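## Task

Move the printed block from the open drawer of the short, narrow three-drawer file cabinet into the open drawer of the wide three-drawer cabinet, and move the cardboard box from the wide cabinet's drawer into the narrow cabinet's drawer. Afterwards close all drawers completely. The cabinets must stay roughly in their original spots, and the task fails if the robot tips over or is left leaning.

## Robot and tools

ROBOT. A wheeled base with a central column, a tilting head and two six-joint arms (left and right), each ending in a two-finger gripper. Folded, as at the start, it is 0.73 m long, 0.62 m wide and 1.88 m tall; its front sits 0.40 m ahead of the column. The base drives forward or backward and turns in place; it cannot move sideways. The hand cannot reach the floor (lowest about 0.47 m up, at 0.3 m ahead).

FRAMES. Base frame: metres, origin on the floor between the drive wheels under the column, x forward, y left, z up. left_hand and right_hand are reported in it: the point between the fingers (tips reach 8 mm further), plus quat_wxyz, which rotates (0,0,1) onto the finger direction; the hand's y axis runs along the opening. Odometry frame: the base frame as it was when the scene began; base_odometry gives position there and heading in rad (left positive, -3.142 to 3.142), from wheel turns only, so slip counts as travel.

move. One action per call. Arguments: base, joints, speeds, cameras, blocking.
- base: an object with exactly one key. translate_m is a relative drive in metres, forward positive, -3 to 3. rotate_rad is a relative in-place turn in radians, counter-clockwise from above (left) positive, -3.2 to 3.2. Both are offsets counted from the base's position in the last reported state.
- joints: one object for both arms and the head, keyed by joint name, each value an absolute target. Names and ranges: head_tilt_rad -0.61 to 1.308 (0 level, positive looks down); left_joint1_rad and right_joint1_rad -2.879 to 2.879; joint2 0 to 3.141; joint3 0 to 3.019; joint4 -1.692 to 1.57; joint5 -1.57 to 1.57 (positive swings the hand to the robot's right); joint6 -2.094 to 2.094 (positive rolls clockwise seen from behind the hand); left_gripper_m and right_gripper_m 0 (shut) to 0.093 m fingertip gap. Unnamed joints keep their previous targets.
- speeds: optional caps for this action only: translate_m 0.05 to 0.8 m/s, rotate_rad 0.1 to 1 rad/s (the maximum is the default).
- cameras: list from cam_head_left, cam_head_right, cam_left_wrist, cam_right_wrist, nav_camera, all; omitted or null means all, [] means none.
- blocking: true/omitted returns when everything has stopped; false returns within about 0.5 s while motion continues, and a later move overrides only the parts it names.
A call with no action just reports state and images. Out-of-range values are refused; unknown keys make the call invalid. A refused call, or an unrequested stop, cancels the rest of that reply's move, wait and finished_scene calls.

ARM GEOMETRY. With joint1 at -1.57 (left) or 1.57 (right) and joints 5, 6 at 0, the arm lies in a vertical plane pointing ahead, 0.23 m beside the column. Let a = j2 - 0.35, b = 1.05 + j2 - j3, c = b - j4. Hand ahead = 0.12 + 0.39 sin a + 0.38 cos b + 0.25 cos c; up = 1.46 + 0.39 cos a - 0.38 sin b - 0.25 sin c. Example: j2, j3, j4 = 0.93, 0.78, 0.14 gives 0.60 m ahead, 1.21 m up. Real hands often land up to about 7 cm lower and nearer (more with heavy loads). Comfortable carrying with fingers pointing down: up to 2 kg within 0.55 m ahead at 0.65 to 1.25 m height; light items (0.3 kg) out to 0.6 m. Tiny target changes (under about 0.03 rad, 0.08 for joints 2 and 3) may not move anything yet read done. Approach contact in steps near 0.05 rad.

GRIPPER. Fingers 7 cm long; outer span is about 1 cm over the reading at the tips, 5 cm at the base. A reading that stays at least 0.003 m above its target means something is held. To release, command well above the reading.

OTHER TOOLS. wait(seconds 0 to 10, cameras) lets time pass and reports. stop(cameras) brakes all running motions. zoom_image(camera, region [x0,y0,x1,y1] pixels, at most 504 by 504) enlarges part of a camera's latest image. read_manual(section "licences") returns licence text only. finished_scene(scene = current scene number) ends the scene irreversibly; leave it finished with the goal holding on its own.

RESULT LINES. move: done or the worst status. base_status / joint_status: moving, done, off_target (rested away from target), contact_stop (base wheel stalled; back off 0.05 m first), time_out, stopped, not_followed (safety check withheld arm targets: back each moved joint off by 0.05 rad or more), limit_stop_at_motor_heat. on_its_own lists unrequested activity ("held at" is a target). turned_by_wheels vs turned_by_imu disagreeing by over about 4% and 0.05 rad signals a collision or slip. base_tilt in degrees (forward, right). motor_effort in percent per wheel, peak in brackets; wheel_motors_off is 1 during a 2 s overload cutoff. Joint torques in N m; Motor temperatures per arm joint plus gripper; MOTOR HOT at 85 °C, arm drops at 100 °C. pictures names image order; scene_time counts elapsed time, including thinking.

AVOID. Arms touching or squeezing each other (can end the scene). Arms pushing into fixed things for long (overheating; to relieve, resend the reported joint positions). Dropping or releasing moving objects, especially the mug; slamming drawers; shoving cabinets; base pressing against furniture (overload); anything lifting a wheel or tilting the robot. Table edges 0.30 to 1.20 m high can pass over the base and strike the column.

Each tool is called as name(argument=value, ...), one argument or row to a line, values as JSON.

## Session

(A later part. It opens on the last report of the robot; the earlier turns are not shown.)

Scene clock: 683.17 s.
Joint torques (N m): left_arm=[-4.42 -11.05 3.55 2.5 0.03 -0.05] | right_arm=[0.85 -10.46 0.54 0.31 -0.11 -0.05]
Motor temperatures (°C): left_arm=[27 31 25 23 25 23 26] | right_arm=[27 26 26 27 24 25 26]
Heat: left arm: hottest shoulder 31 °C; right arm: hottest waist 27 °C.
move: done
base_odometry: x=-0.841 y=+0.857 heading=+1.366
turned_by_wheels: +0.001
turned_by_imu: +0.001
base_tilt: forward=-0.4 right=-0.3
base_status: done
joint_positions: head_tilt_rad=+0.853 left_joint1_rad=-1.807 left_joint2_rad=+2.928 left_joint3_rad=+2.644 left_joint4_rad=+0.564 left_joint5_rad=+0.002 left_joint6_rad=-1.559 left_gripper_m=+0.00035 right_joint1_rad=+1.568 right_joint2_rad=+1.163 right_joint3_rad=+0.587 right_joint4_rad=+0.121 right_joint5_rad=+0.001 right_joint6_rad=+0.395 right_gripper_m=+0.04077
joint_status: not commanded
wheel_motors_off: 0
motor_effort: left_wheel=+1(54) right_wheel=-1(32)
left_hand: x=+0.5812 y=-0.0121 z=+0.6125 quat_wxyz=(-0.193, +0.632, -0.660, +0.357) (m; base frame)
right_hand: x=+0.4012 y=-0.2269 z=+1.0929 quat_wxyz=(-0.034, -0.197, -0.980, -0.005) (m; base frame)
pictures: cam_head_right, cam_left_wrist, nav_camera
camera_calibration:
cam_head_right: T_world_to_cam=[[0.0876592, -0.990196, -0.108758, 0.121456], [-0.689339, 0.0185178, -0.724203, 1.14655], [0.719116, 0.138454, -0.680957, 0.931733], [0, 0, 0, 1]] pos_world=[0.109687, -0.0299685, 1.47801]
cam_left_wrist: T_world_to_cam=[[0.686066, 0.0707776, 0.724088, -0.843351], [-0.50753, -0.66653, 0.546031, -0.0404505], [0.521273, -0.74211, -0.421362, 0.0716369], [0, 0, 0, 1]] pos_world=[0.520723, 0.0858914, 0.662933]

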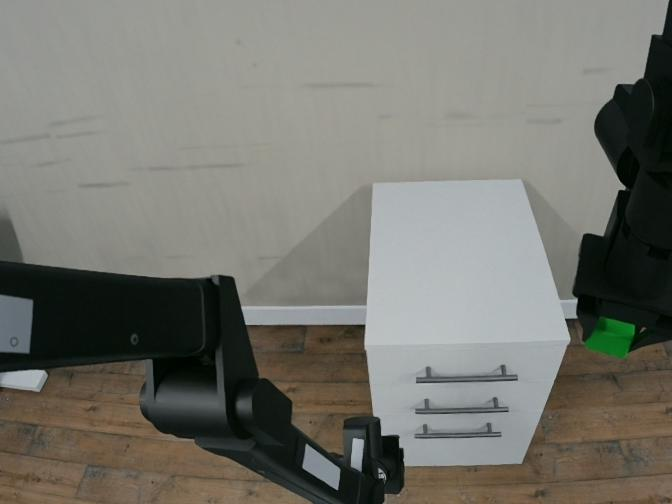

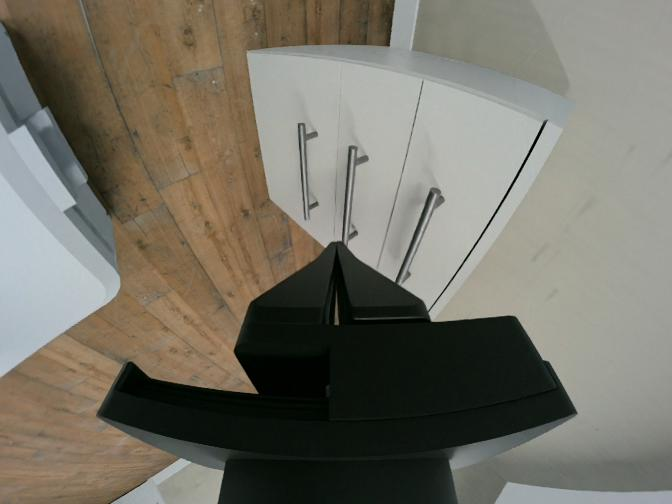

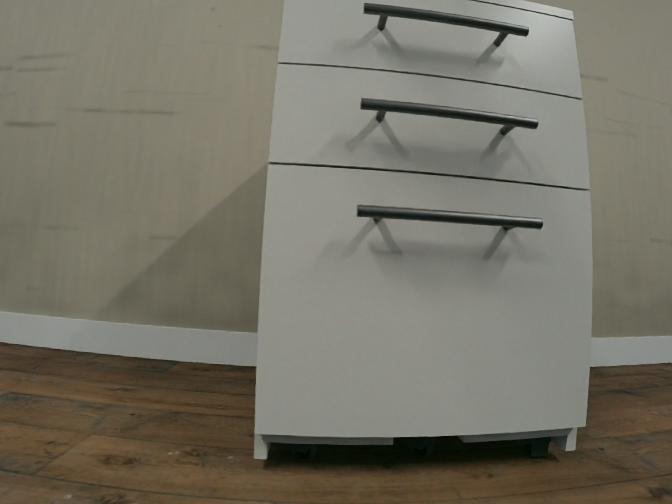

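move(
  joints={"left_joint1_rad": -1.57, "left_joint2_rad": 1.159, "left_joint3_rad": 0.589, "left_joint4_rad": 0.12, "left_joint6_rad": 0},
  cameras=[],
)

move(
  base={"rotate_rad": -2.033},
  speeds={"rotate_rad": 0.6},
  cameras=["nav_camera","cam_head_left"],
)

Scene clock: 707.27 s.
Joint torques (N m): left_arm=[1.32 -11.52 -1.03 0.94 0.04 0.12] | right_arm=[1.08 -10.46 0.54 0.31 -0.12 -0.07]
Motor temperatures (°C): left_arm=[27 31 25 23 25 23 26] | right_arm=[27 27 26 27 24 25 27]
Heat: left arm: hottest shoulder 31 °C; right arm: hottest waist 27 °C.
move: done
base_odometry: x=-0.841 y=+0.857 heading=+1.366
turned_by_wheels: +0.000
turned_by_imu: +0.000
base_tilt: forward=-0.4 right=-0.3
base_status: not commanded
joint_positions: head_tilt_rad=+0.853 left_joint1_rad=-1.569 left_joint2_rad=+1.181 left_joint3_rad=+0.590 left_joint4_rad=+0.119 left_joint5_rad=+0.000 left_joint6_rad=-0.013 left_gripper_m=+0.00034 right_joint1_rad=+1.568 right_joint2_rad=+1.163 right_joint3_rad=+0.587 right_joint4_rad=+0.121 right_joint5_rad=+0.001 right_joint6_rad=+0.395 right_gripper_m=+0.04077
joint_status: all done
wheel_motors_off: 0
motor_effort: left_wheel=+2(4) right_wheel=-3(5)
left_hand: x=+0.3961 y=+0.2252 z=+1.0878 quat_wxyz=(-0.026, +0.007, -1.000, +0.000) (m; base frame)
right_hand: x=+0.4012 y=-0.2269 z=+1.0929 quat_wxyz=(-0.034, -0.197, -0.980, -0.005) (m; base frame)
pictures: none
No camera images: "cameras" was empty.

Scene clock: 711.57 s.
Joint torques (N m): left_arm=[1.38 -11.52 -1.11 0.91 0.02 0.12] | right_arm=[0.62 -10.64 0.54 0.28 -0.11 -0.06]
Motor temperatures (°C): left_arm=[27 31 25 23 25 23 26] | right_arm=[27 27 26 27 24 25 27]
Heat: left arm: hottest shoulder 31 °C; right arm: hottest waist 27 °C.
move: done
base_odometry: x=-0.841 y=+0.857 heading=-0.667
turned_by_wheels: -2.032
turned_by_imu: -1.974
base_tilt: forward=-0.4 right=-0.3
base_status: done
joint_positions: head_tilt_rad=+0.853 left_joint1_rad=-1.570 left_joint2_rad=+1.181 left_joint3_rad=+0.590 left_joint4_rad=+0.119 left_joint5_rad=+0.001 left_joint6_rad=-0.013 left_gripper_m=+0.00034 right_joint1_rad=+1.570 right_joint2_rad=+1.163 right_joint3_rad=+0.587 right_joint4_rad=+0.121 right_joint5_rad=+0.001 right_joint6_rad=+0.395 right_gripper_m=+0.04068
joint_status: not commanded
wheel_motors_off: 0
motor_effort: left_wheel=+1(62) right_wheel=-1(41)
left_hand: x=+0.3961 y=+0.2247 z=+1.0878 quat_wxyz=(-0.026, +0.007, -1.000, +0.000) (m; base frame)
right_hand: x=+0.4015 y=-0.2261 z=+1.0929 quat_wxyz=(-0.034, -0.196, -0.980, -0.006) (m; base frame)
pictures: cam_head_left, nav_camera
camera_calibration:
cam_head_left: T_world_to_cam=[[0.0695729, -0.992466, -0.100852, 0.179928], [-0.681822, 0.02649, -0.731039, 1.15244], [0.728203, 0.119624, -0.674842, 0.923567], [0, 0, 0, 1]] pos_world=[0.100698, 0.0375635, 1.48389]

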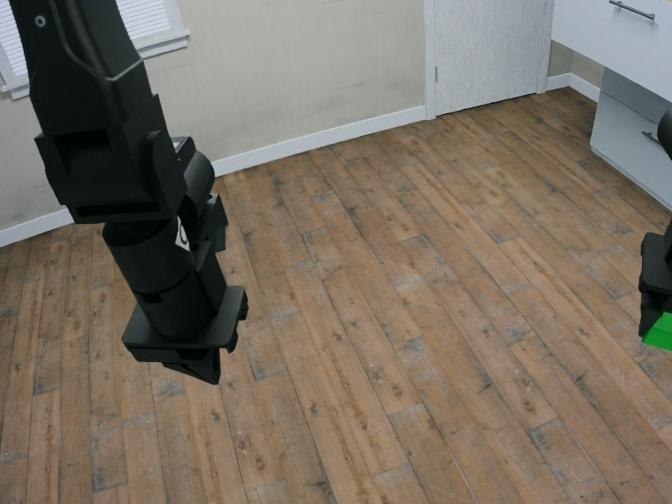

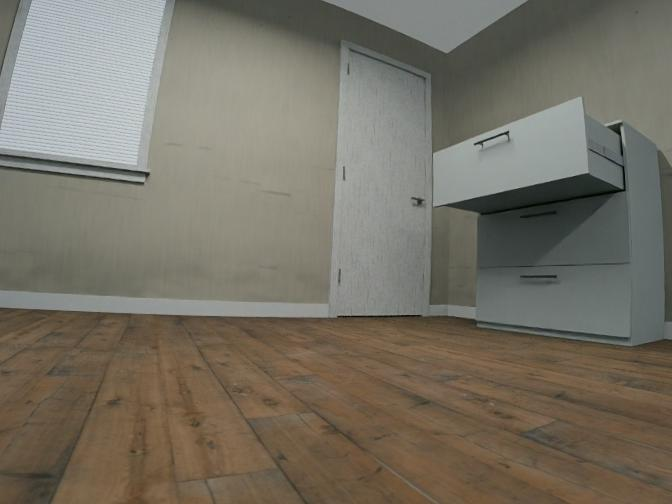

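move(
  base={"translate_m": 1.606},
  speeds={"translate_m": 0.5},
  cameras=[],
)

move(
  base={"rotate_rad": -1.222},
  speeds={"rotate_rad": 0.6},
  cameras=["nav_camera","cam_head_left","cam_head_right"],
)

Scene clock: 722.63 s.
Joint torques (N m): left_arm=[1.38 -11.4 -1.07 0.87 0.03 0.12] | right_arm=[1.14 -10.58 0.18 0.35 -0.1 -0.06]
Motor temperatures (°C): left_arm=[27 31 25 23 25 23 26] | right_arm=[27 27 26 27 24 25 27]
Heat: left arm: hottest shoulder 31 °C; right arm: hottest waist 27 °C.
move: done
base_odometry: x=+0.421 y=-0.137 heading=-0.668
turned_by_wheels: -0.001
turned_by_imu: -0.002
base_tilt: forward=-0.4 right=-0.3
base_status: done
joint_positions: head_tilt_rad=+0.853 left_joint1_rad=-1.570 left_joint2_rad=+1.177 left_joint3_rad=+0.590 left_joint4_rad=+0.119 left_joint5_rad=+0.000 left_joint6_rad=-0.013 left_gripper_m=+0.00034 right_joint1_rad=+1.570 right_joint2_rad=+1.163 right_joint3_rad=+0.591 right_joint4_rad=+0.121 right_joint5_rad=+0.001 right_joint6_rad=+0.395 right_gripper_m=+0.04068
joint_status: not commanded
wheel_motors_off: 0
motor_effort: left_wheel=-1(69) right_wheel=+1(53)
left_hand: x=+0.3977 y=+0.2248 z=+1.0889 quat_wxyz=(-0.028, +0.007, -1.000, +0.000) (m; base frame)
right_hand: x=+0.4036 y=-0.2261 z=+1.0929 quat_wxyz=(-0.036, -0.196, -0.980, -0.006) (m; base frame)
pictures: none
No camera images: "cameras" was empty.

Scene clock: 725.57 s.
Joint torques (N m): left_arm=[1.55 -11.28 -1.01 0.91 -0.01 0.11] | right_arm=[0.62 -10.75 0.32 0.32 -0.06 -0.07]
Motor temperatures (°C): left_arm=[27 30 25 23 25 23 26] | right_arm=[27 27 26 27 24 25 27]
Heat: left arm: hottest shoulder 30 °C; right arm: hottest waist 27 °C.
move: done
base_odometry: x=+0.421 y=-0.137 heading=-1.889
turned_by_wheels: -1.222
turned_by_imu: -1.184
base_tilt: forward=-0.4 right=-0.3
base_status: done
joint_positions: head_tilt_rad=+0.853 left_joint1_rad=-1.571 left_joint2_rad=+1.177 left_joint3_rad=+0.590 left_joint4_rad=+0.119 left_joint5_rad=+0.002 left_joint6_rad=-0.012 left_gripper_m=+0.00034 right_joint1_rad=+1.571 right_joint2_rad=+1.163 right_joint3_rad=+0.589 right_joint4_rad=+0.121 right_joint5_rad=+0.000 right_joint6_rad=+0.395 right_gripper_m=+0.04063
joint_status: not commanded
wheel_motors_off: 0
motor_effort: left_wheel=+1(57) right_wheel=+0(50)
left_hand: x=+0.3977 y=+0.2241 z=+1.0889 quat_wxyz=(-0.028, +0.006, -1.000, +0.001) (m; base frame)
right_hand: x=+0.4024 y=-0.2252 z=+1.0929 quat_wxyz=(-0.035, -0.196, -0.980, -0.007) (m; base frame)
pictures: cam_head_left, cam_head_right, nav_camera
camera_calibration:
cam_head_left: T_world_to_cam=[[0.0695729, -0.992466, -0.100852, 0.179928], [-0.681822, 0.02649, -0.731039, 1.15244], [0.728203, 0.119624, -0.674842, 0.923567], [0, 0, 0, 1]] pos_world=[0.100698, 0.0375635, 1.48389]
cam_head_right: T_world_to_cam=[[0.0876592, -0.990196, -0.108758, 0.121456], [-0.689339, 0.0185178, -0.724203, 1.14655], [0.719116, 0.138454, -0.680957, 0.931733], [0, 0, 0, 1]] pos_world=[0.109687, -0.0299685, 1.47801]

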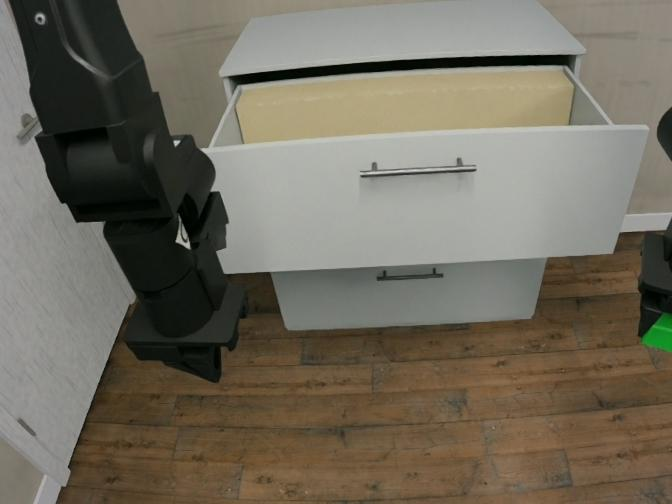

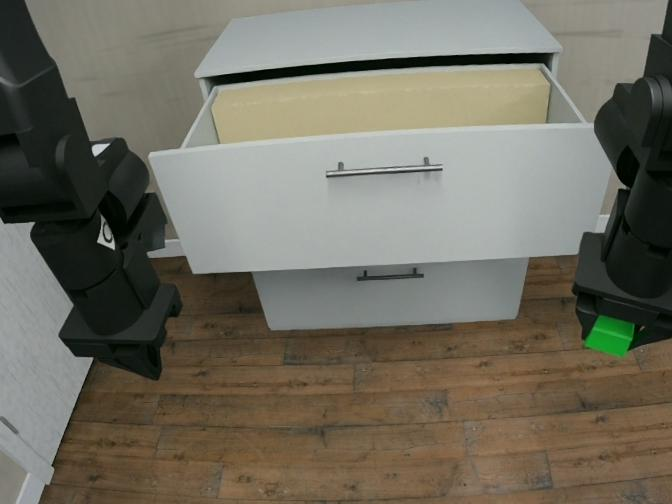

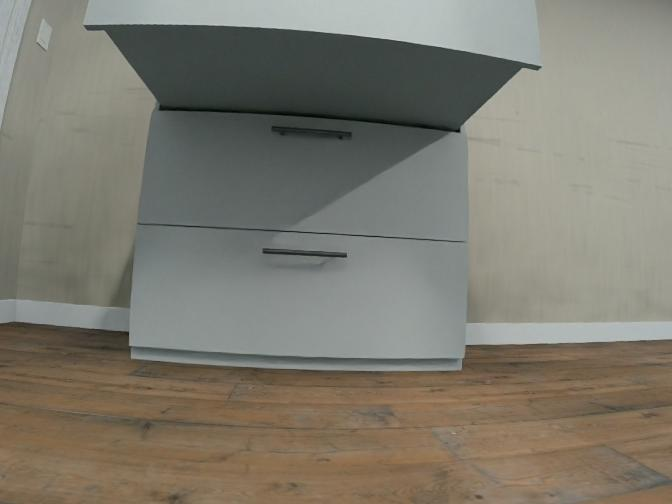

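move(
  joints={"right_joint2_rad": 0.913, "right_joint3_rad": 0.96, "right_joint4_rad": -0.497, "left_joint2_rad": 0.87, "left_joint3_rad": 0.4, "left_joint4_rad": -0.95},
  cameras=[],
)

move(
  base={"translate_m": 0.51},
  speeds={"translate_m": 0.25},
  cameras=["cam_right_wrist","cam_head_right"],
)

Scene clock: 749.17 s.
Joint torques (N m): left_arm=[1.49 -6.59 -1.36 -1.16 0.01 0.11] | right_arm=[0.67 -12.16 6.04 0.2 -0.07 -0.06]
Motor temperatures (°C): left_arm=[27 30 25 23 25 23 26] | right_arm=[27 27 26 27 24 25 27]
Heat: left arm: hottest shoulder 30 °C; right arm: hottest waist 27 °C.
move: done
base_odometry: x=+0.421 y=-0.137 heading=-1.889
turned_by_wheels: +0.000
turned_by_imu: +0.000
base_tilt: forward=-0.4 right=-0.3
base_status: not commanded
joint_positions: head_tilt_rad=+0.853 left_joint1_rad=-1.571 left_joint2_rad=+0.877 left_joint3_rad=+0.398 left_joint4_rad=-0.936 left_joint5_rad=+0.001 left_joint6_rad=-0.012 left_gripper_m=+0.00034 right_joint1_rad=+1.571 right_joint2_rad=+0.900 right_joint3_rad=+0.961 right_joint4_rad=-0.492 right_joint5_rad=+0.000 right_joint6_rad=+0.395 right_gripper_m=+0.04063
joint_status: all done
wheel_motors_off: 0
motor_effort: left_wheel=+7(7) right_wheel=-6(7)
left_hand: x=+0.1447 y=+0.2242 z=+1.2520 quat_wxyz=(+0.431, +0.006, -0.902, -0.002) (m; base frame)
right_hand: x=+0.5598 y=-0.2252 z=+1.2201 quat_wxyz=(-0.045, -0.196, -0.980, -0.009) (m; base frame)
pictures: none
No camera images: "cameras" was empty.

Scene clock: 752.13 s.
Joint torques (N m): left_arm=[1.49 -6.59 -1.5 -1.11 0.01 0.11] | right_arm=[0.62 -12.16 6.15 0.18 -0.07 -0.07]
Motor temperatures (°C): left_arm=[27 30 25 23 25 23 26] | right_arm=[27 27 26 27 24 25 27]
Heat: left arm: hottest shoulder 30 °C; right arm: hottest waist 27 °C.
move: done
base_odometry: x=+0.261 y=-0.621 heading=-1.890
turned_by_wheels: -0.001
turned_by_imu: -0.001
base_tilt: forward=-0.4 right=-0.3
base_status: done
joint_positions: head_tilt_rad=+0.853 left_joint1_rad=-1.571 left_joint2_rad=+0.877 left_joint3_rad=+0.400 left_joint4_rad=-0.936 left_joint5_rad=+0.001 left_joint6_rad=-0.012 left_gripper_m=+0.00034 right_joint1_rad=+1.571 right_joint2_rad=+0.900 right_joint3_rad=+0.960 right_joint4_rad=-0.492 right_joint5_rad=+0.000 right_joint6_rad=+0.395 right_gripper_m=+0.04063
joint_status: not commanded
wheel_motors_off: 0
motor_effort: left_wheel=-2(69) right_wheel=+1(52)
left_hand: x=+0.1457 y=+0.2242 z=+1.2517 quat_wxyz=(+0.430, +0.006, -0.903, -0.002) (m; base frame)
right_hand: x=+0.5589 y=-0.2252 z=+1.2196 quat_wxyz=(-0.044, -0.196, -0.980, -0.009) (m; base frame)
pictures: cam_head_right, cam_right_wrist
camera_calibration:
cam_head_right: T_world_to_cam=[[0.0876592, -0.990196, -0.108758, 0.121456], [-0.689339, 0.0185178, -0.724203, 1.14655], [0.719116, 0.138454, -0.680957, 0.931733], [0, 0, 0, 1]] pos_world=[0.109687, -0.0299685, 1.47801]
cam_right_wrist: T_world_to_cam=[[-0.382561, -0.923331, -0.0332847, 0.0447567], [-0.804204, 0.315035, 0.503993, -0.0879094], [-0.454866, 0.219576, -0.863066, 1.47917], [0, 0, 0, 1]] pos_world=[0.61925, -0.25577, 1.32242]

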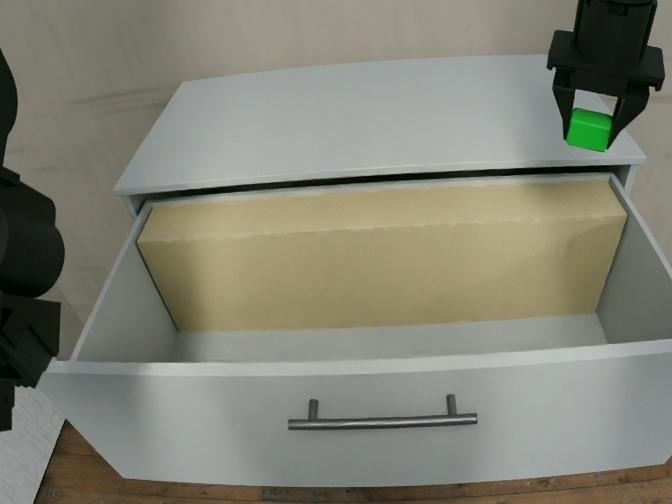

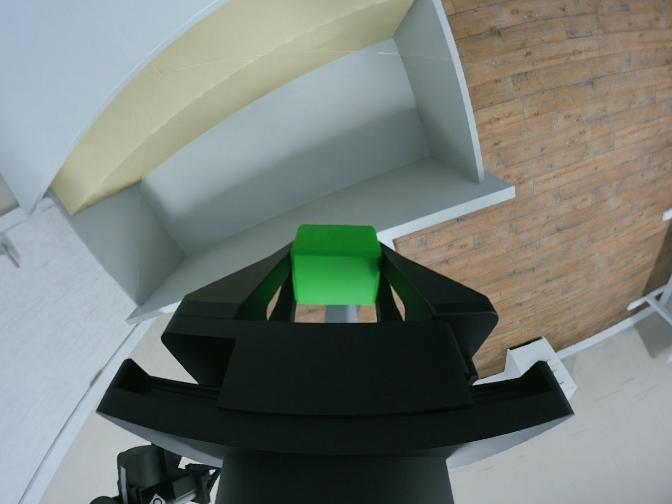

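move(
  joints={"right_joint2_rad": 1.5, "right_joint3_rad": 1.4, "right_joint4_rad": -0.25},
  cameras=["cam_right_wrist"],
)

move(
  joints={"right_joint2_rad": 2.004, "right_joint3_rad": 1.60, "right_joint4_rad": -0.03},
  cameras=["cam_right_wrist"],
)

Scene clock: 764.50 s.
Joint torques (N m): left_arm=[1.49 -6.65 -1.43 -1.14 0 0.12] | right_arm=[0.79 -19.43 6.05 0.4 -0.07 -0.06]
Motor temperatures (°C): left_arm=[27 30 25 23 25 23 26] | right_arm=[27 27 27 27 24 25 27]
Heat: left arm: hottest shoulder 30 °C; right arm: hottest waist 27 °C.
move: done
base_odometry: x=+0.261 y=-0.621 heading=-1.890
turned_by_wheels: +0.000
turned_by_imu: +0.000
base_tilt: forward=-0.4 right=-0.3
base_status: not commanded
joint_positions: head_tilt_rad=+0.853 left_joint1_rad=-1.571 left_joint2_rad=+0.877 left_joint3_rad=+0.400 left_joint4_rad=-0.936 left_joint5_rad=+0.001 left_joint6_rad=-0.012 left_gripper_m=+0.00034 right_joint1_rad=+1.571 right_joint2_rad=+1.518 right_joint3_rad=+1.384 right_joint4_rad=-0.249 right_joint5_rad=+0.000 right_joint6_rad=+0.395 right_gripper_m=+0.04063
joint_status: all done
wheel_motors_off: 0
motor_effort: left_wheel=-3(3) right_wheel=+3(3)
left_hand: x=+0.1457 y=+0.2242 z=+1.2517 quat_wxyz=(+0.430, +0.006, -0.903, -0.002) (m; base frame)
right_hand: x=+0.6579 y=-0.2251 z=+1.0090 quat_wxyz=(-0.069, -0.196, -0.978, -0.014) (m; base frame)
pictures: cam_right_wrist
camera_calibration:
cam_right_wrist: T_world_to_cam=[[-0.380445, -0.923316, -0.0524244, 0.0936574], [-0.828371, 0.315024, 0.463208, 0.154911], [-0.411173, 0.219652, -0.884698, 1.3355], [0, 0, 0, 1]] pos_world=[0.713075, -0.25567, 1.11466]

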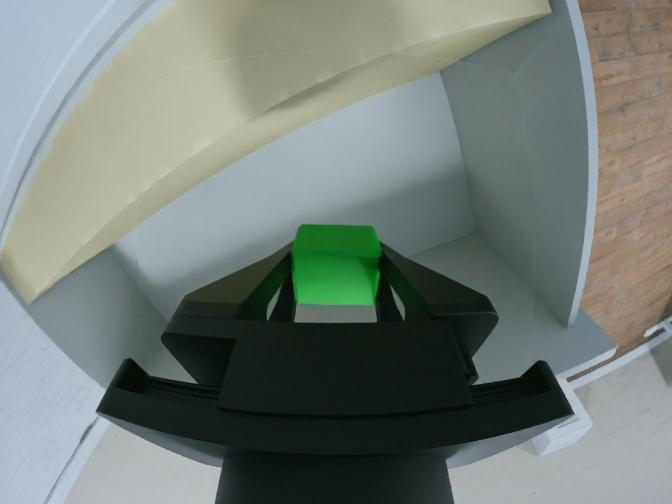

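Scene clock: 767.00 s.
Joint torques (N m): left_arm=[1.49 -6.59 -1.43 -1.13 0 0.12] | right_arm=[1.03 -1.14 -0.35 -1.25 -0.1 -0.07]
Motor temperatures (°C): left_arm=[27 30 25 23 25 23 26] | right_arm=[27 27 27 27 24 25 27]
Heat: left arm: hottest shoulder 30 °C; right arm: hottest waist 27 °C.
move: time_out
base_odometry: x=+0.261 y=-0.621 heading=-1.890
turned_by_wheels: +0.000
turned_by_imu: +0.000
base_tilt: forward=-0.4 right=-0.3
base_status: not commanded
joint_positions: head_tilt_rad=+0.853 left_joint1_rad=-1.571 left_joint2_rad=+0.877 left_joint3_rad=+0.400 left_joint4_rad=-0.936 left_joint5_rad=+0.001 left_joint6_rad=-0.012 left_gripper_m=+0.00034 right_joint1_rad=+1.571 right_joint2_rad=+1.774 right_joint3_rad=+1.666 right_joint4_rad=+0.034 right_joint5_rad=+0.001 right_joint6_rad=+0.396 right_gripper_m=+0.04067
joint_status: right_joint2_rad time_out (moved +0.256 of +0.486); right_joint4_rad time_out (moved +0.283 of +0.219); the others done
wheel_motors_off: 0
on_its_own: right_joint2_rad reads +1.774 and still pushes toward +2.004 since a time_out; right_joint4_rad reads +0.034 and still pushes toward -0.030 since a time_out
motor_effort: left_wheel=-2(7) right_wheel=+6(14)
left_hand: x=+0.1457 y=+0.2242 z=+1.2517 quat_wxyz=(+0.430, +0.006, -0.903, -0.002) (m; base frame)
right_hand: x=+0.7658 y=-0.2252 z=+0.9402 quat_wxyz=(-0.219, -0.192, -0.956, -0.044) (m; base frame)
pictures: cam_right_wrist
camera_calibration:
cam_right_wrist: T_world_to_cam=[[-0.347506, -0.92299, -0.165314, 0.211981], [-0.929649, 0.316113, 0.189273, 0.611539], [-0.12244, 0.219458, -0.967908, 1.17613], [0, 0, 0, 1]] pos_world=[0.786186, -0.255769, 1.05768]

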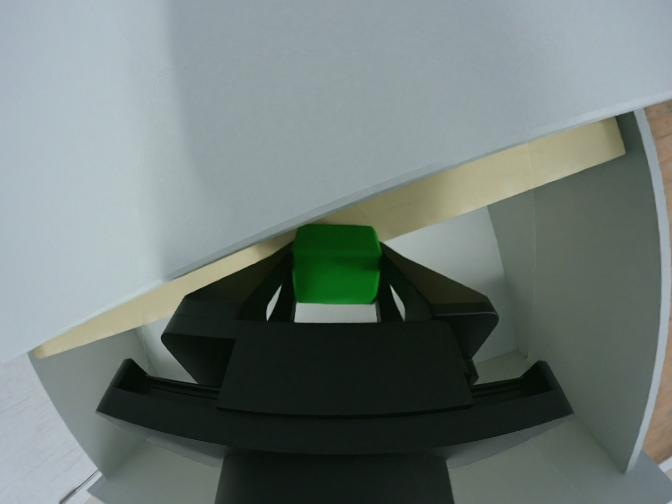

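move(
  joints={"right_joint1_rad": 1.571, "right_joint2_rad": 1.774, "right_joint3_rad": 1.666, "right_joint4_rad": 0.034, "right_joint5_rad": 0.001, "right_joint6_rad": 0.396},
  cameras=[],
)

move(
  base={"translate_m": -0.12},
  speeds={"translate_m": 0.05},
  cameras=["cam_right_wrist"],
)

Scene clock: 776.40 s.
Joint torques (N m): left_arm=[1.49 -6.59 -1.44 -1.14 0 0.12] | right_arm=[0.73 -18.02 4.57 0.24 -0.06 -0.12]
Motor temperatures (°C): left_arm=[27 30 25 23 25 23 26] | right_arm=[27 26 27 27 24 25 27]
Heat: left arm: hottest shoulder 30 °C; right arm: hottest waist 27 °C.
move: done
base_odometry: x=+0.261 y=-0.621 heading=-1.890
turned_by_wheels: +0.000
turned_by_imu: +0.000
base_tilt: forward=-0.4 right=-0.3
base_status: not commanded
joint_positions: head_tilt_rad=+0.853 left_joint1_rad=-1.571 left_joint2_rad=+0.877 left_joint3_rad=+0.400 left_joint4_rad=-0.936 left_joint5_rad=+0.001 left_joint6_rad=-0.012 left_gripper_m=+0.00034 right_joint1_rad=+1.571 right_joint2_rad=+1.749 right_joint3_rad=+1.679 right_joint4_rad=+0.056 right_joint5_rad=+0.001 right_joint6_rad=+0.395 right_gripper_m=+0.04067
joint_status: all done
wheel_motors_off: 0
motor_effort: left_wheel=-2(3) right_wheel=+5(8)
left_hand: x=+0.1457 y=+0.2242 z=+1.2517 quat_wxyz=(+0.430, +0.006, -0.903, -0.002) (m; base frame)
right_hand: x=+0.7904 y=-0.2252 z=+0.9623 quat_wxyz=(-0.247, -0.190, -0.949, -0.049) (m; base frame)
pictures: none
No camera images: "cameras" was empty.

Scene clock: 779.60 s.
Joint torques (N m): left_arm=[1.49 -6.77 -1.43 -1.1 0.01 0.12] | right_arm=[0.73 -18.26 5.33 0.66 -0.05 -0.12]
Motor temperatures (°C): left_arm=[27 29 25 23 25 23 26] | right_arm=[27 26 27 27 24 25 27]
Heat: left arm: hottest shoulder 29 °C; right arm: hottest waist 27 °C.
move: done
base_odometry: x=+0.298 y=-0.507 heading=-1.888
turned_by_wheels: +0.002
turned_by_imu: +0.002
base_tilt: forward=-0.4 right=-0.2
base_status: done
joint_positions: head_tilt_rad=+0.853 left_joint1_rad=-1.571 left_joint2_rad=+0.877 left_joint3_rad=+0.400 left_joint4_rad=-0.936 left_joint5_rad=+0.001 left_joint6_rad=-0.012 left_gripper_m=+0.00034 right_joint1_rad=+1.571 right_joint2_rad=+1.754 right_joint3_rad=+1.668 right_joint4_rad=+0.041 right_joint5_rad=+0.001 right_joint6_rad=+0.395 right_gripper_m=+0.04067
joint_status: not commanded
wheel_motors_off: 0
motor_effort: left_wheel=+2(55) right_wheel=-1(33)
left_hand: x=+0.1457 y=+0.2242 z=+1.2517 quat_wxyz=(+0.430, +0.006, -0.903, -0.002) (m; base frame)
right_hand: x=+0.7786 y=-0.2252 z=+0.9541 quat_wxyz=(-0.232, -0.191, -0.953, -0.046) (m; base frame)
pictures: cam_right_wrist
camera_calibration:
cam_right_wrist: T_world_to_cam=[[-0.34192, -0.923288, -0.175017, 0.223531], [-0.93497, 0.315515, 0.162118, 0.650755], [-0.0944608, 0.219067, -0.971127, 1.17238], [0, 0, 0, 1]] pos_world=[0.79561, -0.25577, 1.07216]

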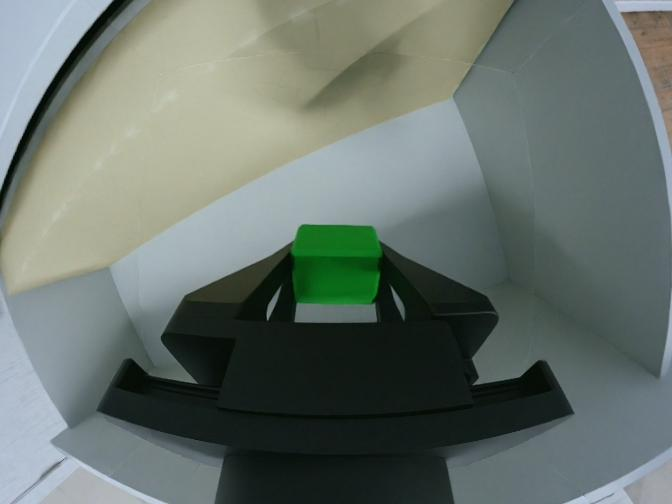

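move(
  joints={"right_joint4_rad": -0.31},
  cameras=[],
)

move(
  joints={"right_joint2_rad": 1.93, "right_joint3_rad": 1.78},
  cameras=["cam_right_wrist"],
)

Scene clock: 790.40 s.
Joint torques (N m): left_arm=[1.49 -6.59 -1.44 -1.13 0 0.12] | right_arm=[0.85 -17.67 4.74 0.25 -0.07 -0.1]
Motor temperatures (°C): left_arm=[27 29 25 23 25 23 25] | right_arm=[27 26 27 27 24 25 27]
Heat: left arm: hottest shoulder 29 °C; right arm: hottest waist 27 °C.
move: done
base_odometry: x=+0.298 y=-0.507 heading=-1.888
turned_by_wheels: +0.000
turned_by_imu: +0.000
base_tilt: forward=-0.4 right=-0.3
base_status: not commanded
joint_positions: head_tilt_rad=+0.853 left_joint1_rad=-1.571 left_joint2_rad=+0.877 left_joint3_rad=+0.400 left_joint4_rad=-0.936 left_joint5_rad=+0.001 left_joint6_rad=-0.012 left_gripper_m=+0.00034 right_joint1_rad=+1.571 right_joint2_rad=+1.756 right_joint3_rad=+1.668 right_joint4_rad=-0.305 right_joint5_rad=+0.001 right_joint6_rad=+0.395 right_gripper_m=+0.04067
joint_status: all done
wheel_motors_off: 0
motor_effort: left_wheel=+2(2) right_wheel=-1(2)
left_hand: x=+0.1457 y=+0.2242 z=+1.2517 quat_wxyz=(+0.430, +0.006, -0.903, -0.002) (m; base frame)
right_hand: x=+0.6971 y=-0.2252 z=+0.9280 quat_wxyz=(-0.064, -0.196, -0.978, -0.013) (m; base frame)
pictures: none
No camera images: "cameras" was empty.

Scene clock: 791.27 s.
Joint torques (N m): left_arm=[1.49 -6.65 -1.44 -1.13 0 0.11] | right_arm=[0.85 -18.32 4.44 0.09 -0.06 -0.03]
Motor temperatures (°C): left_arm=[27 29 25 23 25 23 25] | right_arm=[27 26 27 27 24 25 27]
Heat: left arm: hottest shoulder 29 °C; right arm: hottest waist 27 °C.
move: done
base_odometry: x=+0.298 y=-0.507 heading=-1.888
turned_by_wheels: +0.000
turned_by_imu: +0.000
base_tilt: forward=-0.4 right=-0.2
base_status: not commanded
joint_positions: head_tilt_rad=+0.853 left_joint1_rad=-1.571 left_joint2_rad=+0.877 left_joint3_rad=+0.400 left_joint4_rad=-0.936 left_joint5_rad=+0.001 left_joint6_rad=-0.012 left_gripper_m=+0.00034 right_joint1_rad=+1.571 right_joint2_rad=+1.923 right_joint3_rad=+1.780 right_joint4_rad=-0.303 right_joint5_rad=+0.001 right_joint6_rad=+0.388 right_gripper_m=+0.04067
joint_status: all done
wheel_motors_off: 0
motor_effort: left_wheel=+2(3) right_wheel=-2(5)
left_hand: x=+0.1457 y=+0.2242 z=+1.2517 quat_wxyz=(+0.430, +0.006, -0.903, -0.002) (m; base frame)
right_hand: x=+0.6692 y=-0.2252 z=+0.8538 quat_wxyz=(-0.038, -0.193, -0.980, -0.007) (m; base frame)
pictures: cam_right_wrist
camera_calibration:
cam_right_wrist: T_world_to_cam=[[-0.377003, -0.925816, -0.0270786, 0.0651881], [-0.799438, 0.310499, 0.514285, 0.172203], [-0.467725, 0.215535, -0.857192, 1.21633], [0, 0, 0, 1]] pos_world=[0.731149, -0.255277, 0.955831]

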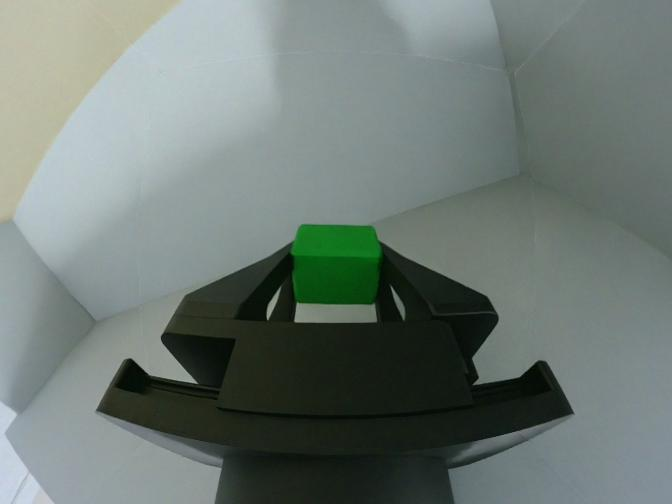

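Good. Descend.

move(
  joints={"right_joint2_rad": 2.11, "right_joint3_rad": 1.98, "right_joint4_rad": -0.35},
  cameras=["cam_right_wrist"],
)

move(
  joints={"right_joint2_rad": 2.24, "right_joint3_rad": 2.15, "right_joint4_rad": -0.38},
  cameras=["cam_right_wrist"],
)

Scene clock: 796.17 s.
Joint torques (N m): left_arm=[1.49 -6.59 -1.44 -1.14 0 0.11] | right_arm=[1.08 -17.67 5.19 -0.1 -0.06 -0.01]
Motor temperatures (°C): left_arm=[27 29 24 23 25 23 25] | right_arm=[27 27 27 27 24 25 27]
Heat: left arm: hottest shoulder 29 °C; right arm: hottest waist 27 °C.
move: done
base_odometry: x=+0.298 y=-0.507 heading=-1.888
turned_by_wheels: +0.000
turned_by_imu: +0.000
base_tilt: forward=-0.4 right=-0.3
base_status: not commanded
joint_positions: head_tilt_rad=+0.853 left_joint1_rad=-1.571 left_joint2_rad=+0.877 left_joint3_rad=+0.400 left_joint4_rad=-0.936 left_joint5_rad=+0.001 left_joint6_rad=-0.012 left_gripper_m=+0.00034 right_joint1_rad=+1.571 right_joint2_rad=+2.096 right_joint3_rad=+1.973 right_joint4_rad=-0.340 right_joint5_rad=+0.001 right_joint6_rad=+0.383 right_gripper_m=+0.04067
joint_status: all done
wheel_motors_off: 0
motor_effort: left_wheel=+2(3) right_wheel=-2(4)
left_hand: x=+0.1457 y=+0.2242 z=+1.2517 quat_wxyz=(+0.430, +0.006, -0.903, -0.002) (m; base frame)
right_hand: x=+0.6663 y=-0.2252 z=+0.7907 quat_wxyz=(-0.030, -0.190, -0.981, -0.006) (m; base frame)
pictures: cam_right_wrist
camera_calibration:
cam_right_wrist: T_world_to_cam=[[-0.372819, -0.927679, -0.0204544, 0.0540028], [-0.792209, 0.306743, 0.527555, 0.186165], [-0.483127, 0.212886, -0.849275, 1.16435], [0, 0, 0, 1]] pos_world=[0.730146, -0.254883, 0.891749]

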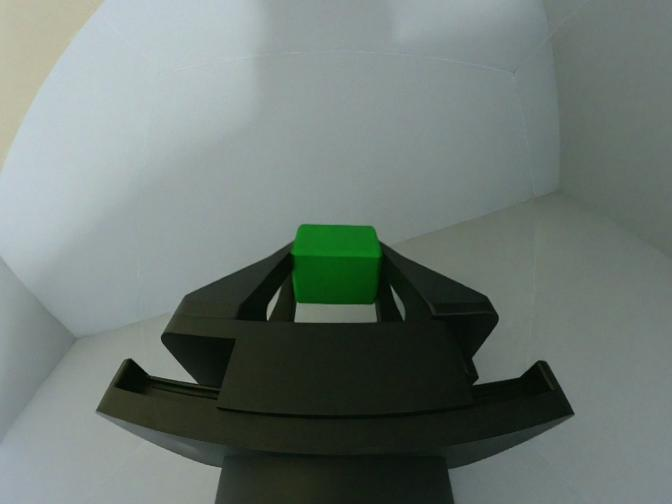

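Scene clock: 796.93 s.
Joint torques (N m): left_arm=[1.49 -6.59 -1.43 -1.14 0.01 0.12] | right_arm=[0.91 -17.32 6.3 0.05 -0.06 -0.02]
Motor temperatures (°C): left_arm=[27 29 24 23 25 23 25] | right_arm=[27 27 27 27 24 25 27]
Heat: left arm: hottest shoulder 29 °C; right arm: hottest waist 27 °C.
move: done
base_odometry: x=+0.298 y=-0.507 heading=-1.888
turned_by_wheels: +0.000
turned_by_imu: +0.000
base_tilt: forward=-0.4 right=-0.3
base_status: not commanded
joint_positions: head_tilt_rad=+0.853 left_joint1_rad=-1.571 left_joint2_rad=+0.877 left_joint3_rad=+0.400 left_joint4_rad=-0.936 left_joint5_rad=+0.001 left_joint6_rad=-0.012 left_gripper_m=+0.00034 right_joint1_rad=+1.571 right_joint2_rad=+2.220 right_joint3_rad=+2.134 right_joint4_rad=-0.372 right_joint5_rad=+0.001 right_joint6_rad=+0.385 right_gripper_m=+0.04067
joint_status: all done
wheel_motors_off: 0
motor_effort: left_wheel=+2(3) right_wheel=-3(4)
left_hand: x=+0.1457 y=+0.2242 z=+1.2517 quat_wxyz=(+0.430, +0.006, -0.903, -0.002) (m; base frame)
right_hand: x=+0.6689 y=-0.2252 z=+0.7499 quat_wxyz=(-0.032, -0.191, -0.981, -0.006) (m; base frame)
pictures: cam_right_wrist
camera_calibration:
cam_right_wrist: T_world_to_cam=[[-0.374075, -0.927128, -0.0223895, 0.056536], [-0.794384, 0.30787, 0.523612, 0.214385], [-0.478563, 0.213656, -0.851662, 1.12983], [0, 0, 0, 1]] pos_world=[0.732147, -0.254981, 0.851244]

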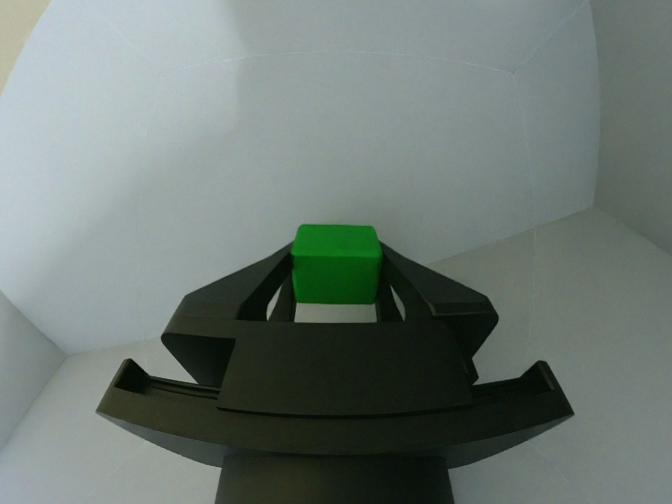

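move(
  joints={"right_joint2_rad": 2.29, "right_joint3_rad": 2.21, "right_joint4_rad": -0.39},
  cameras=["cam_right_wrist"],
)

move(
  joints={"right_joint2_rad": 2.34, "right_joint3_rad": 2.27, "right_joint4_rad": -0.4},
  cameras=["cam_right_wrist"],
)

Scene clock: 808.07 s.
Joint torques (N m): left_arm=[1.49 -6.65 -1.43 -1.13 0 0.12] | right_arm=[1.08 -16.15 6.49 0.17 -0.06 -0.02]
Motor temperatures (°C): left_arm=[27 29 24 23 25 23 25] | right_arm=[27 28 27 27 24 25 27]
Heat: left arm: hottest shoulder 29 °C; right arm: hottest shoulder 28 °C.
move: done
base_odometry: x=+0.298 y=-0.507 heading=-1.888
turned_by_wheels: +0.000
turned_by_imu: +0.000
base_tilt: forward=-0.4 right=-0.3
base_status: not commanded
joint_positions: head_tilt_rad=+0.853 left_joint1_rad=-1.571 left_joint2_rad=+0.877 left_joint3_rad=+0.400 left_joint4_rad=-0.936 left_joint5_rad=+0.001 left_joint6_rad=-0.012 left_gripper_m=+0.00034 right_joint1_rad=+1.571 right_joint2_rad=+2.256 right_joint3_rad=+2.195 right_joint4_rad=-0.384 right_joint5_rad=+0.001 right_joint6_rad=+0.385 right_gripper_m=+0.04067
joint_status: all done
wheel_motors_off: 0
motor_effort: left_wheel=+2(3) right_wheel=-2(4)
left_hand: x=+0.1457 y=+0.2242 z=+1.2517 quat_wxyz=(+0.430, +0.006, -0.903, -0.002) (m; base frame)
right_hand: x=+0.6764 y=-0.2252 z=+0.7412 quat_wxyz=(-0.039, -0.191, -0.981, -0.007) (m; base frame)
pictures: cam_right_wrist
camera_calibration:
cam_right_wrist: T_world_to_cam=[[-0.374106, -0.926985, -0.0272723, 0.062821], [-0.800984, 0.308155, 0.513288, 0.237031], [-0.467406, 0.213869, -0.857783, 1.12299], [0, 0, 0, 1]] pos_world=[0.738252, -0.254981, 0.843331]

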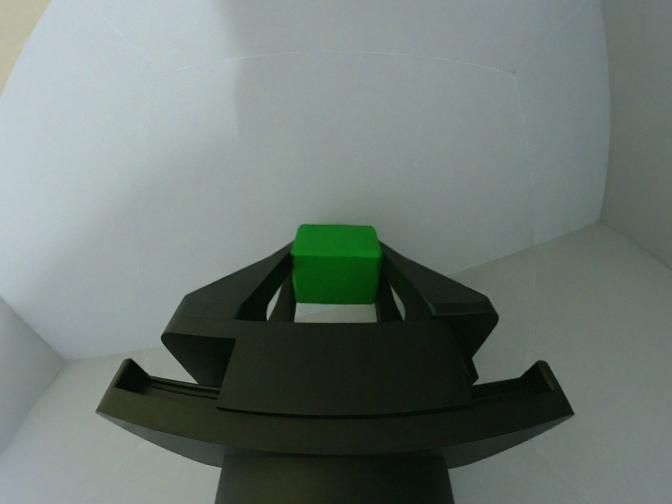

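Scene clock: 808.63 s.
Joint torques (N m): left_arm=[1.49 -6.59 -1.43 -1.13 0 0.12] | right_arm=[0.79 -15.33 6.2 0.16 -0.05 -0.01]
Motor temperatures (°C): left_arm=[27 29 24 23 25 23 25] | right_arm=[27 28 27 27 24 25 27]
Heat: left arm: hottest shoulder 29 °C; right arm: hottest shoulder 28 °C.
move: done
base_odometry: x=+0.298 y=-0.507 heading=-1.888
turned_by_wheels: +0.000
turned_by_imu: +0.000
base_tilt: forward=-0.4 right=-0.3
base_status: not commanded
joint_positions: head_tilt_rad=+0.853 left_joint1_rad=-1.571 left_joint2_rad=+0.877 left_joint3_rad=+0.400 left_joint4_rad=-0.936 left_joint5_rad=+0.001 left_joint6_rad=-0.012 left_gripper_m=+0.00034 right_joint1_rad=+1.571 right_joint2_rad=+2.293 right_joint3_rad=+2.262 right_joint4_rad=-0.394 right_joint5_rad=+0.001 right_joint6_rad=+0.385 right_gripper_m=+0.04067
joint_status: all done
wheel_motors_off: 0
motor_effort: left_wheel=+2(3) right_wheel=-3(4)
left_hand: x=+0.1457 y=+0.2242 z=+1.2517 quat_wxyz=(+0.430, +0.006, -0.903, -0.002) (m; base frame)
right_hand: x=+0.6863 y=-0.2251 z=+0.7335 quat_wxyz=(-0.048, -0.191, -0.980, -0.009) (m; base frame)
pictures: cam_right_wrist
camera_calibration:
cam_right_wrist: T_world_to_cam=[[-0.373515, -0.926975, -0.0346861, 0.0714082], [-0.81103, 0.30819, 0.497242, 0.267677], [-0.450241, 0.213859, -0.866918, 1.11606], [0, 0, 0, 1]] pos_world=[0.746262, -0.254981, 0.83691]

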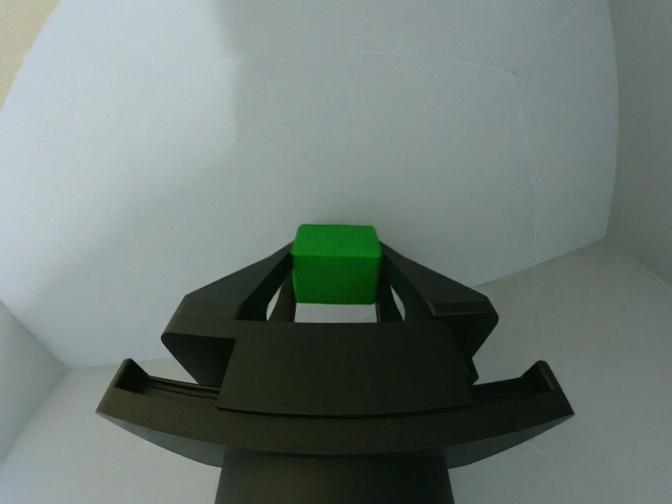

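move(
  joints={"right_joint2_rad": 2.40},
  cameras=["cam_right_wrist"],
)

move(
  joints={"right_joint2_rad": 2.43, "right_joint3_rad": 2.32},
  cameras=["cam_right_wrist"],
)

Scene clock: 812.83 s.
Joint torques (N m): left_arm=[1.49 -6.59 -1.44 -1.14 0 0.11] | right_arm=[0.85 -11.69 4.11 0.18 -0.06 -0.01]
Motor temperatures (°C): left_arm=[27 29 24 23 25 23 25] | right_arm=[27 28 27 27 24 25 27]
Heat: left arm: hottest shoulder 29 °C; right arm: hottest shoulder 28 °C.
move: done
base_odometry: x=+0.298 y=-0.507 heading=-1.888
turned_by_wheels: +0.000
turned_by_imu: +0.000
base_tilt: forward=-0.4 right=-0.3
base_status: not commanded
joint_positions: head_tilt_rad=+0.853 left_joint1_rad=-1.571 left_joint2_rad=+0.877 left_joint3_rad=+0.400 left_joint4_rad=-0.936 left_joint5_rad=+0.001 left_joint6_rad=-0.012 left_gripper_m=+0.00034 right_joint1_rad=+1.571 right_joint2_rad=+2.311 right_joint3_rad=+2.285 right_joint4_rad=-0.394 right_joint5_rad=+0.001 right_joint6_rad=+0.385 right_gripper_m=+0.04067
joint_status: all done
wheel_motors_off: 0
motor_effort: left_wheel=+2(3) right_wheel=-3(4)
left_hand: x=+0.1457 y=+0.2242 z=+1.2517 quat_wxyz=(+0.430, +0.006, -0.903, -0.002) (m; base frame)
right_hand: x=+0.6866 y=-0.2251 z=+0.7282 quat_wxyz=(-0.051, -0.191, -0.980, -0.010) (m; base frame)
pictures: cam_right_wrist
camera_calibration:
cam_right_wrist: T_world_to_cam=[[-0.373333, -0.926979, -0.036515, 0.0725045], [-0.813441, 0.308175, 0.493297, 0.275049], [-0.446023, 0.213867, -0.869094, 1.11017], [0, 0, 0, 1]] pos_world=[0.745964, -0.254981, 0.831805]

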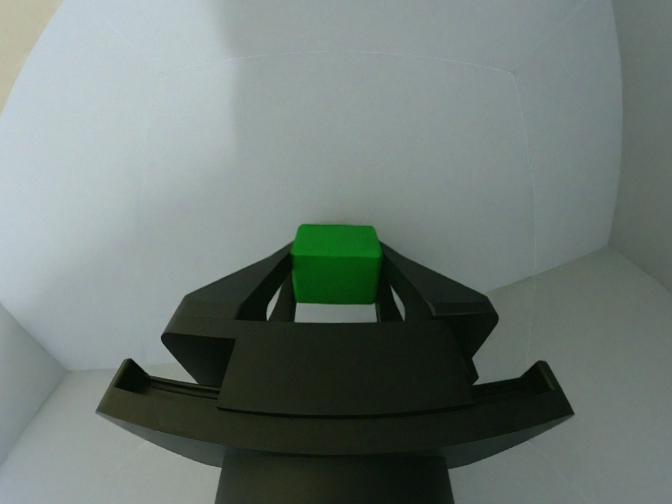

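Scene clock: 813.40 s.
Joint torques (N m): left_arm=[1.49 -6.77 -1.4 -1.2 0.01 0.11] | right_arm=[0.67 -11.75 4.4 0.27 -0.05 -0.01]
Motor temperatures (°C): left_arm=[27 29 24 23 25 23 25] | right_arm=[27 28 27 27 24 25 27]
Heat: left arm: hottest shoulder 29 °C; right arm: hottest shoulder 28 °C.
move: done
base_odometry: x=+0.298 y=-0.507 heading=-1.888
turned_by_wheels: +0.000
turned_by_imu: +0.000
base_tilt: forward=-0.5 right=-0.3
base_status: not commanded
joint_positions: head_tilt_rad=+0.853 left_joint1_rad=-1.571 left_joint2_rad=+0.877 left_joint3_rad=+0.400 left_joint4_rad=-0.936 left_joint5_rad=+0.001 left_joint6_rad=-0.012 left_gripper_m=+0.00034 right_joint1_rad=+1.571 right_joint2_rad=+2.343 right_joint3_rad=+2.334 right_joint4_rad=-0.394 right_joint5_rad=+0.001 right_joint6_rad=+0.385 right_gripper_m=+0.04067
joint_status: all done
wheel_motors_off: 0
motor_effort: left_wheel=+3(3) right_wheel=-3(5)
left_hand: x=+0.1457 y=+0.2242 z=+1.2517 quat_wxyz=(+0.430, +0.006, -0.903, -0.002) (m; base frame)
right_hand: x=+0.6914 y=-0.2251 z=+0.7204 quat_wxyz=(-0.059, -0.191, -0.980, -0.011) (m; base frame)
pictures: cam_right_wrist
camera_calibration:
cam_right_wrist: T_world_to_cam=[[-0.37267, -0.926977, -0.0428012, 0.0781058], [-0.821642, 0.308182, 0.479508, 0.298462], [-0.431302, 0.213865, -0.876493, 1.1007], [0, 0, 0, 1]] pos_world=[0.749073, -0.254981, 0.824987]

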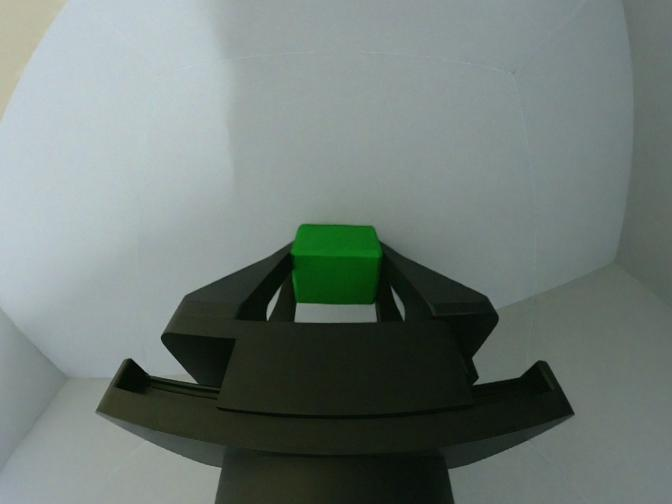

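move(
  joints={"right_joint2_rad": 2.22, "right_joint3_rad": 2.17, "right_joint4_rad": -0.38},
  cameras=[],
)

move(
  base={"translate_m": 0.05},
  speeds={"translate_m": 0.05},
  cameras=["cam_head_right","cam_right_wrist"],
)

Scene clock: 823.43 s.
Joint torques (N m): left_arm=[1.49 -6.59 -1.43 -1.13 0 0.11] | right_arm=[0.91 -20.54 4.97 0.61 -0.06 -0.03]
Motor temperatures (°C): left_arm=[27 29 24 23 25 23 25] | right_arm=[27 27 27 27 24 25 27]
Heat: left arm: hottest shoulder 29 °C; right arm: hottest waist 27 °C.
move: done
base_odometry: x=+0.298 y=-0.507 heading=-1.888
turned_by_wheels: +0.000
turned_by_imu: +0.000
base_tilt: forward=-0.4 right=-0.3
base_status: not commanded
joint_positions: head_tilt_rad=+0.853 left_joint1_rad=-1.571 left_joint2_rad=+0.877 left_joint3_rad=+0.400 left_joint4_rad=-0.936 left_joint5_rad=+0.001 left_joint6_rad=-0.012 left_gripper_m=+0.00034 right_joint1_rad=+1.571 right_joint2_rad=+2.235 right_joint3_rad=+2.170 right_joint4_rad=-0.386 right_joint5_rad=+0.001 right_joint6_rad=+0.385 right_gripper_m=+0.04067
joint_status: all done
wheel_motors_off: 0
motor_effort: left_wheel=+2(3) right_wheel=-4(6)
left_hand: x=+0.1457 y=+0.2242 z=+1.2517 quat_wxyz=(+0.430, +0.006, -0.903, -0.002) (m; base frame)
right_hand: x=+0.6762 y=-0.2252 z=+0.7481 quat_wxyz=(-0.036, -0.191, -0.981, -0.007) (m; base frame)
pictures: none
No camera images: "cameras" was empty.

Scene clock: 825.27 s.
Joint torques (N m): left_arm=[1.49 -6.71 -1.52 -1.11 0 0.12] | right_arm=[0.91 -20.01 5.11 0.53 -0.06 -0.02]
Motor temperatures (°C): left_arm=[27 29 24 23 25 23 25] | right_arm=[27 27 27 27 24 25 27]
Heat: left arm: hottest shoulder 29 °C; right arm: hottest waist 27 °C.
move: done
base_odometry: x=+0.283 y=-0.554 heading=-1.889
turned_by_wheels: -0.001
turned_by_imu: -0.001
base_tilt: forward=-0.4 right=-0.2
base_status: done
joint_positions: head_tilt_rad=+0.853 left_joint1_rad=-1.571 left_joint2_rad=+0.876 left_joint3_rad=+0.401 left_joint4_rad=-0.936 left_joint5_rad=+0.001 left_joint6_rad=-0.012 left_gripper_m=+0.00034 right_joint1_rad=+1.571 right_joint2_rad=+2.233 right_joint3_rad=+2.169 right_joint4_rad=-0.386 right_joint5_rad=+0.001 right_joint6_rad=+0.385 right_gripper_m=+0.04067
joint_status: not commanded
wheel_motors_off: 0
motor_effort: left_wheel=+0(44) right_wheel=+1(33)
left_hand: x=+0.1464 y=+0.2242 z=+1.2516 quat_wxyz=(+0.429, +0.006, -0.903, -0.002) (m; base frame)
right_hand: x=+0.6769 y=-0.2252 z=+0.7491 quat_wxyz=(-0.036, -0.191, -0.981, -0.007) (m; base frame)
pictures: cam_head_right, cam_right_wrist
camera_calibration:
cam_head_right: T_world_to_cam=[[0.0876592, -0.990196, -0.108758, 0.121456], [-0.689339, 0.0185178, -0.724203, 1.14655], [0.719116, 0.138454, -0.680957, 0.931733], [0, 0, 0, 1]] pos_world=[0.109687, -0.0299685, 1.47801]
cam_right_wrist: T_world_to_cam=[[-0.374278, -0.926972, -0.0252663, 0.0618595], [-0.79825, 0.308199, 0.517505, 0.228459], [-0.471925, 0.213859, -0.855307, 1.13117], [0, 0, 0, 1]] pos_world=[0.73935, -0.254981, 0.850836]

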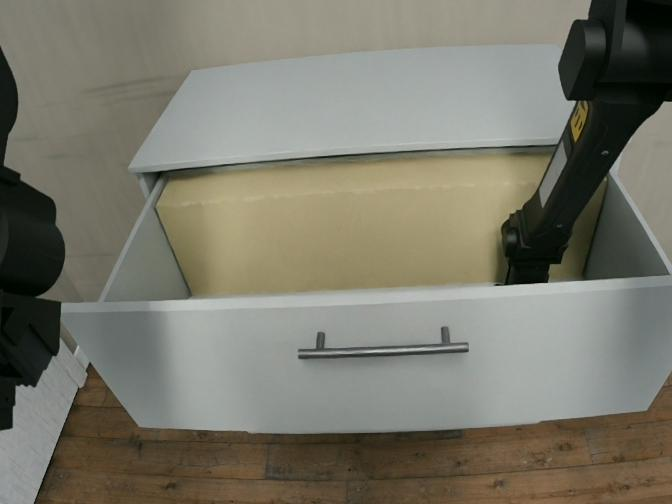

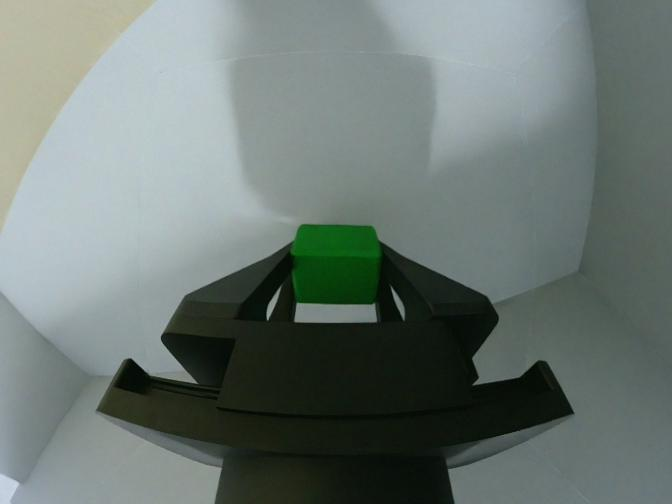

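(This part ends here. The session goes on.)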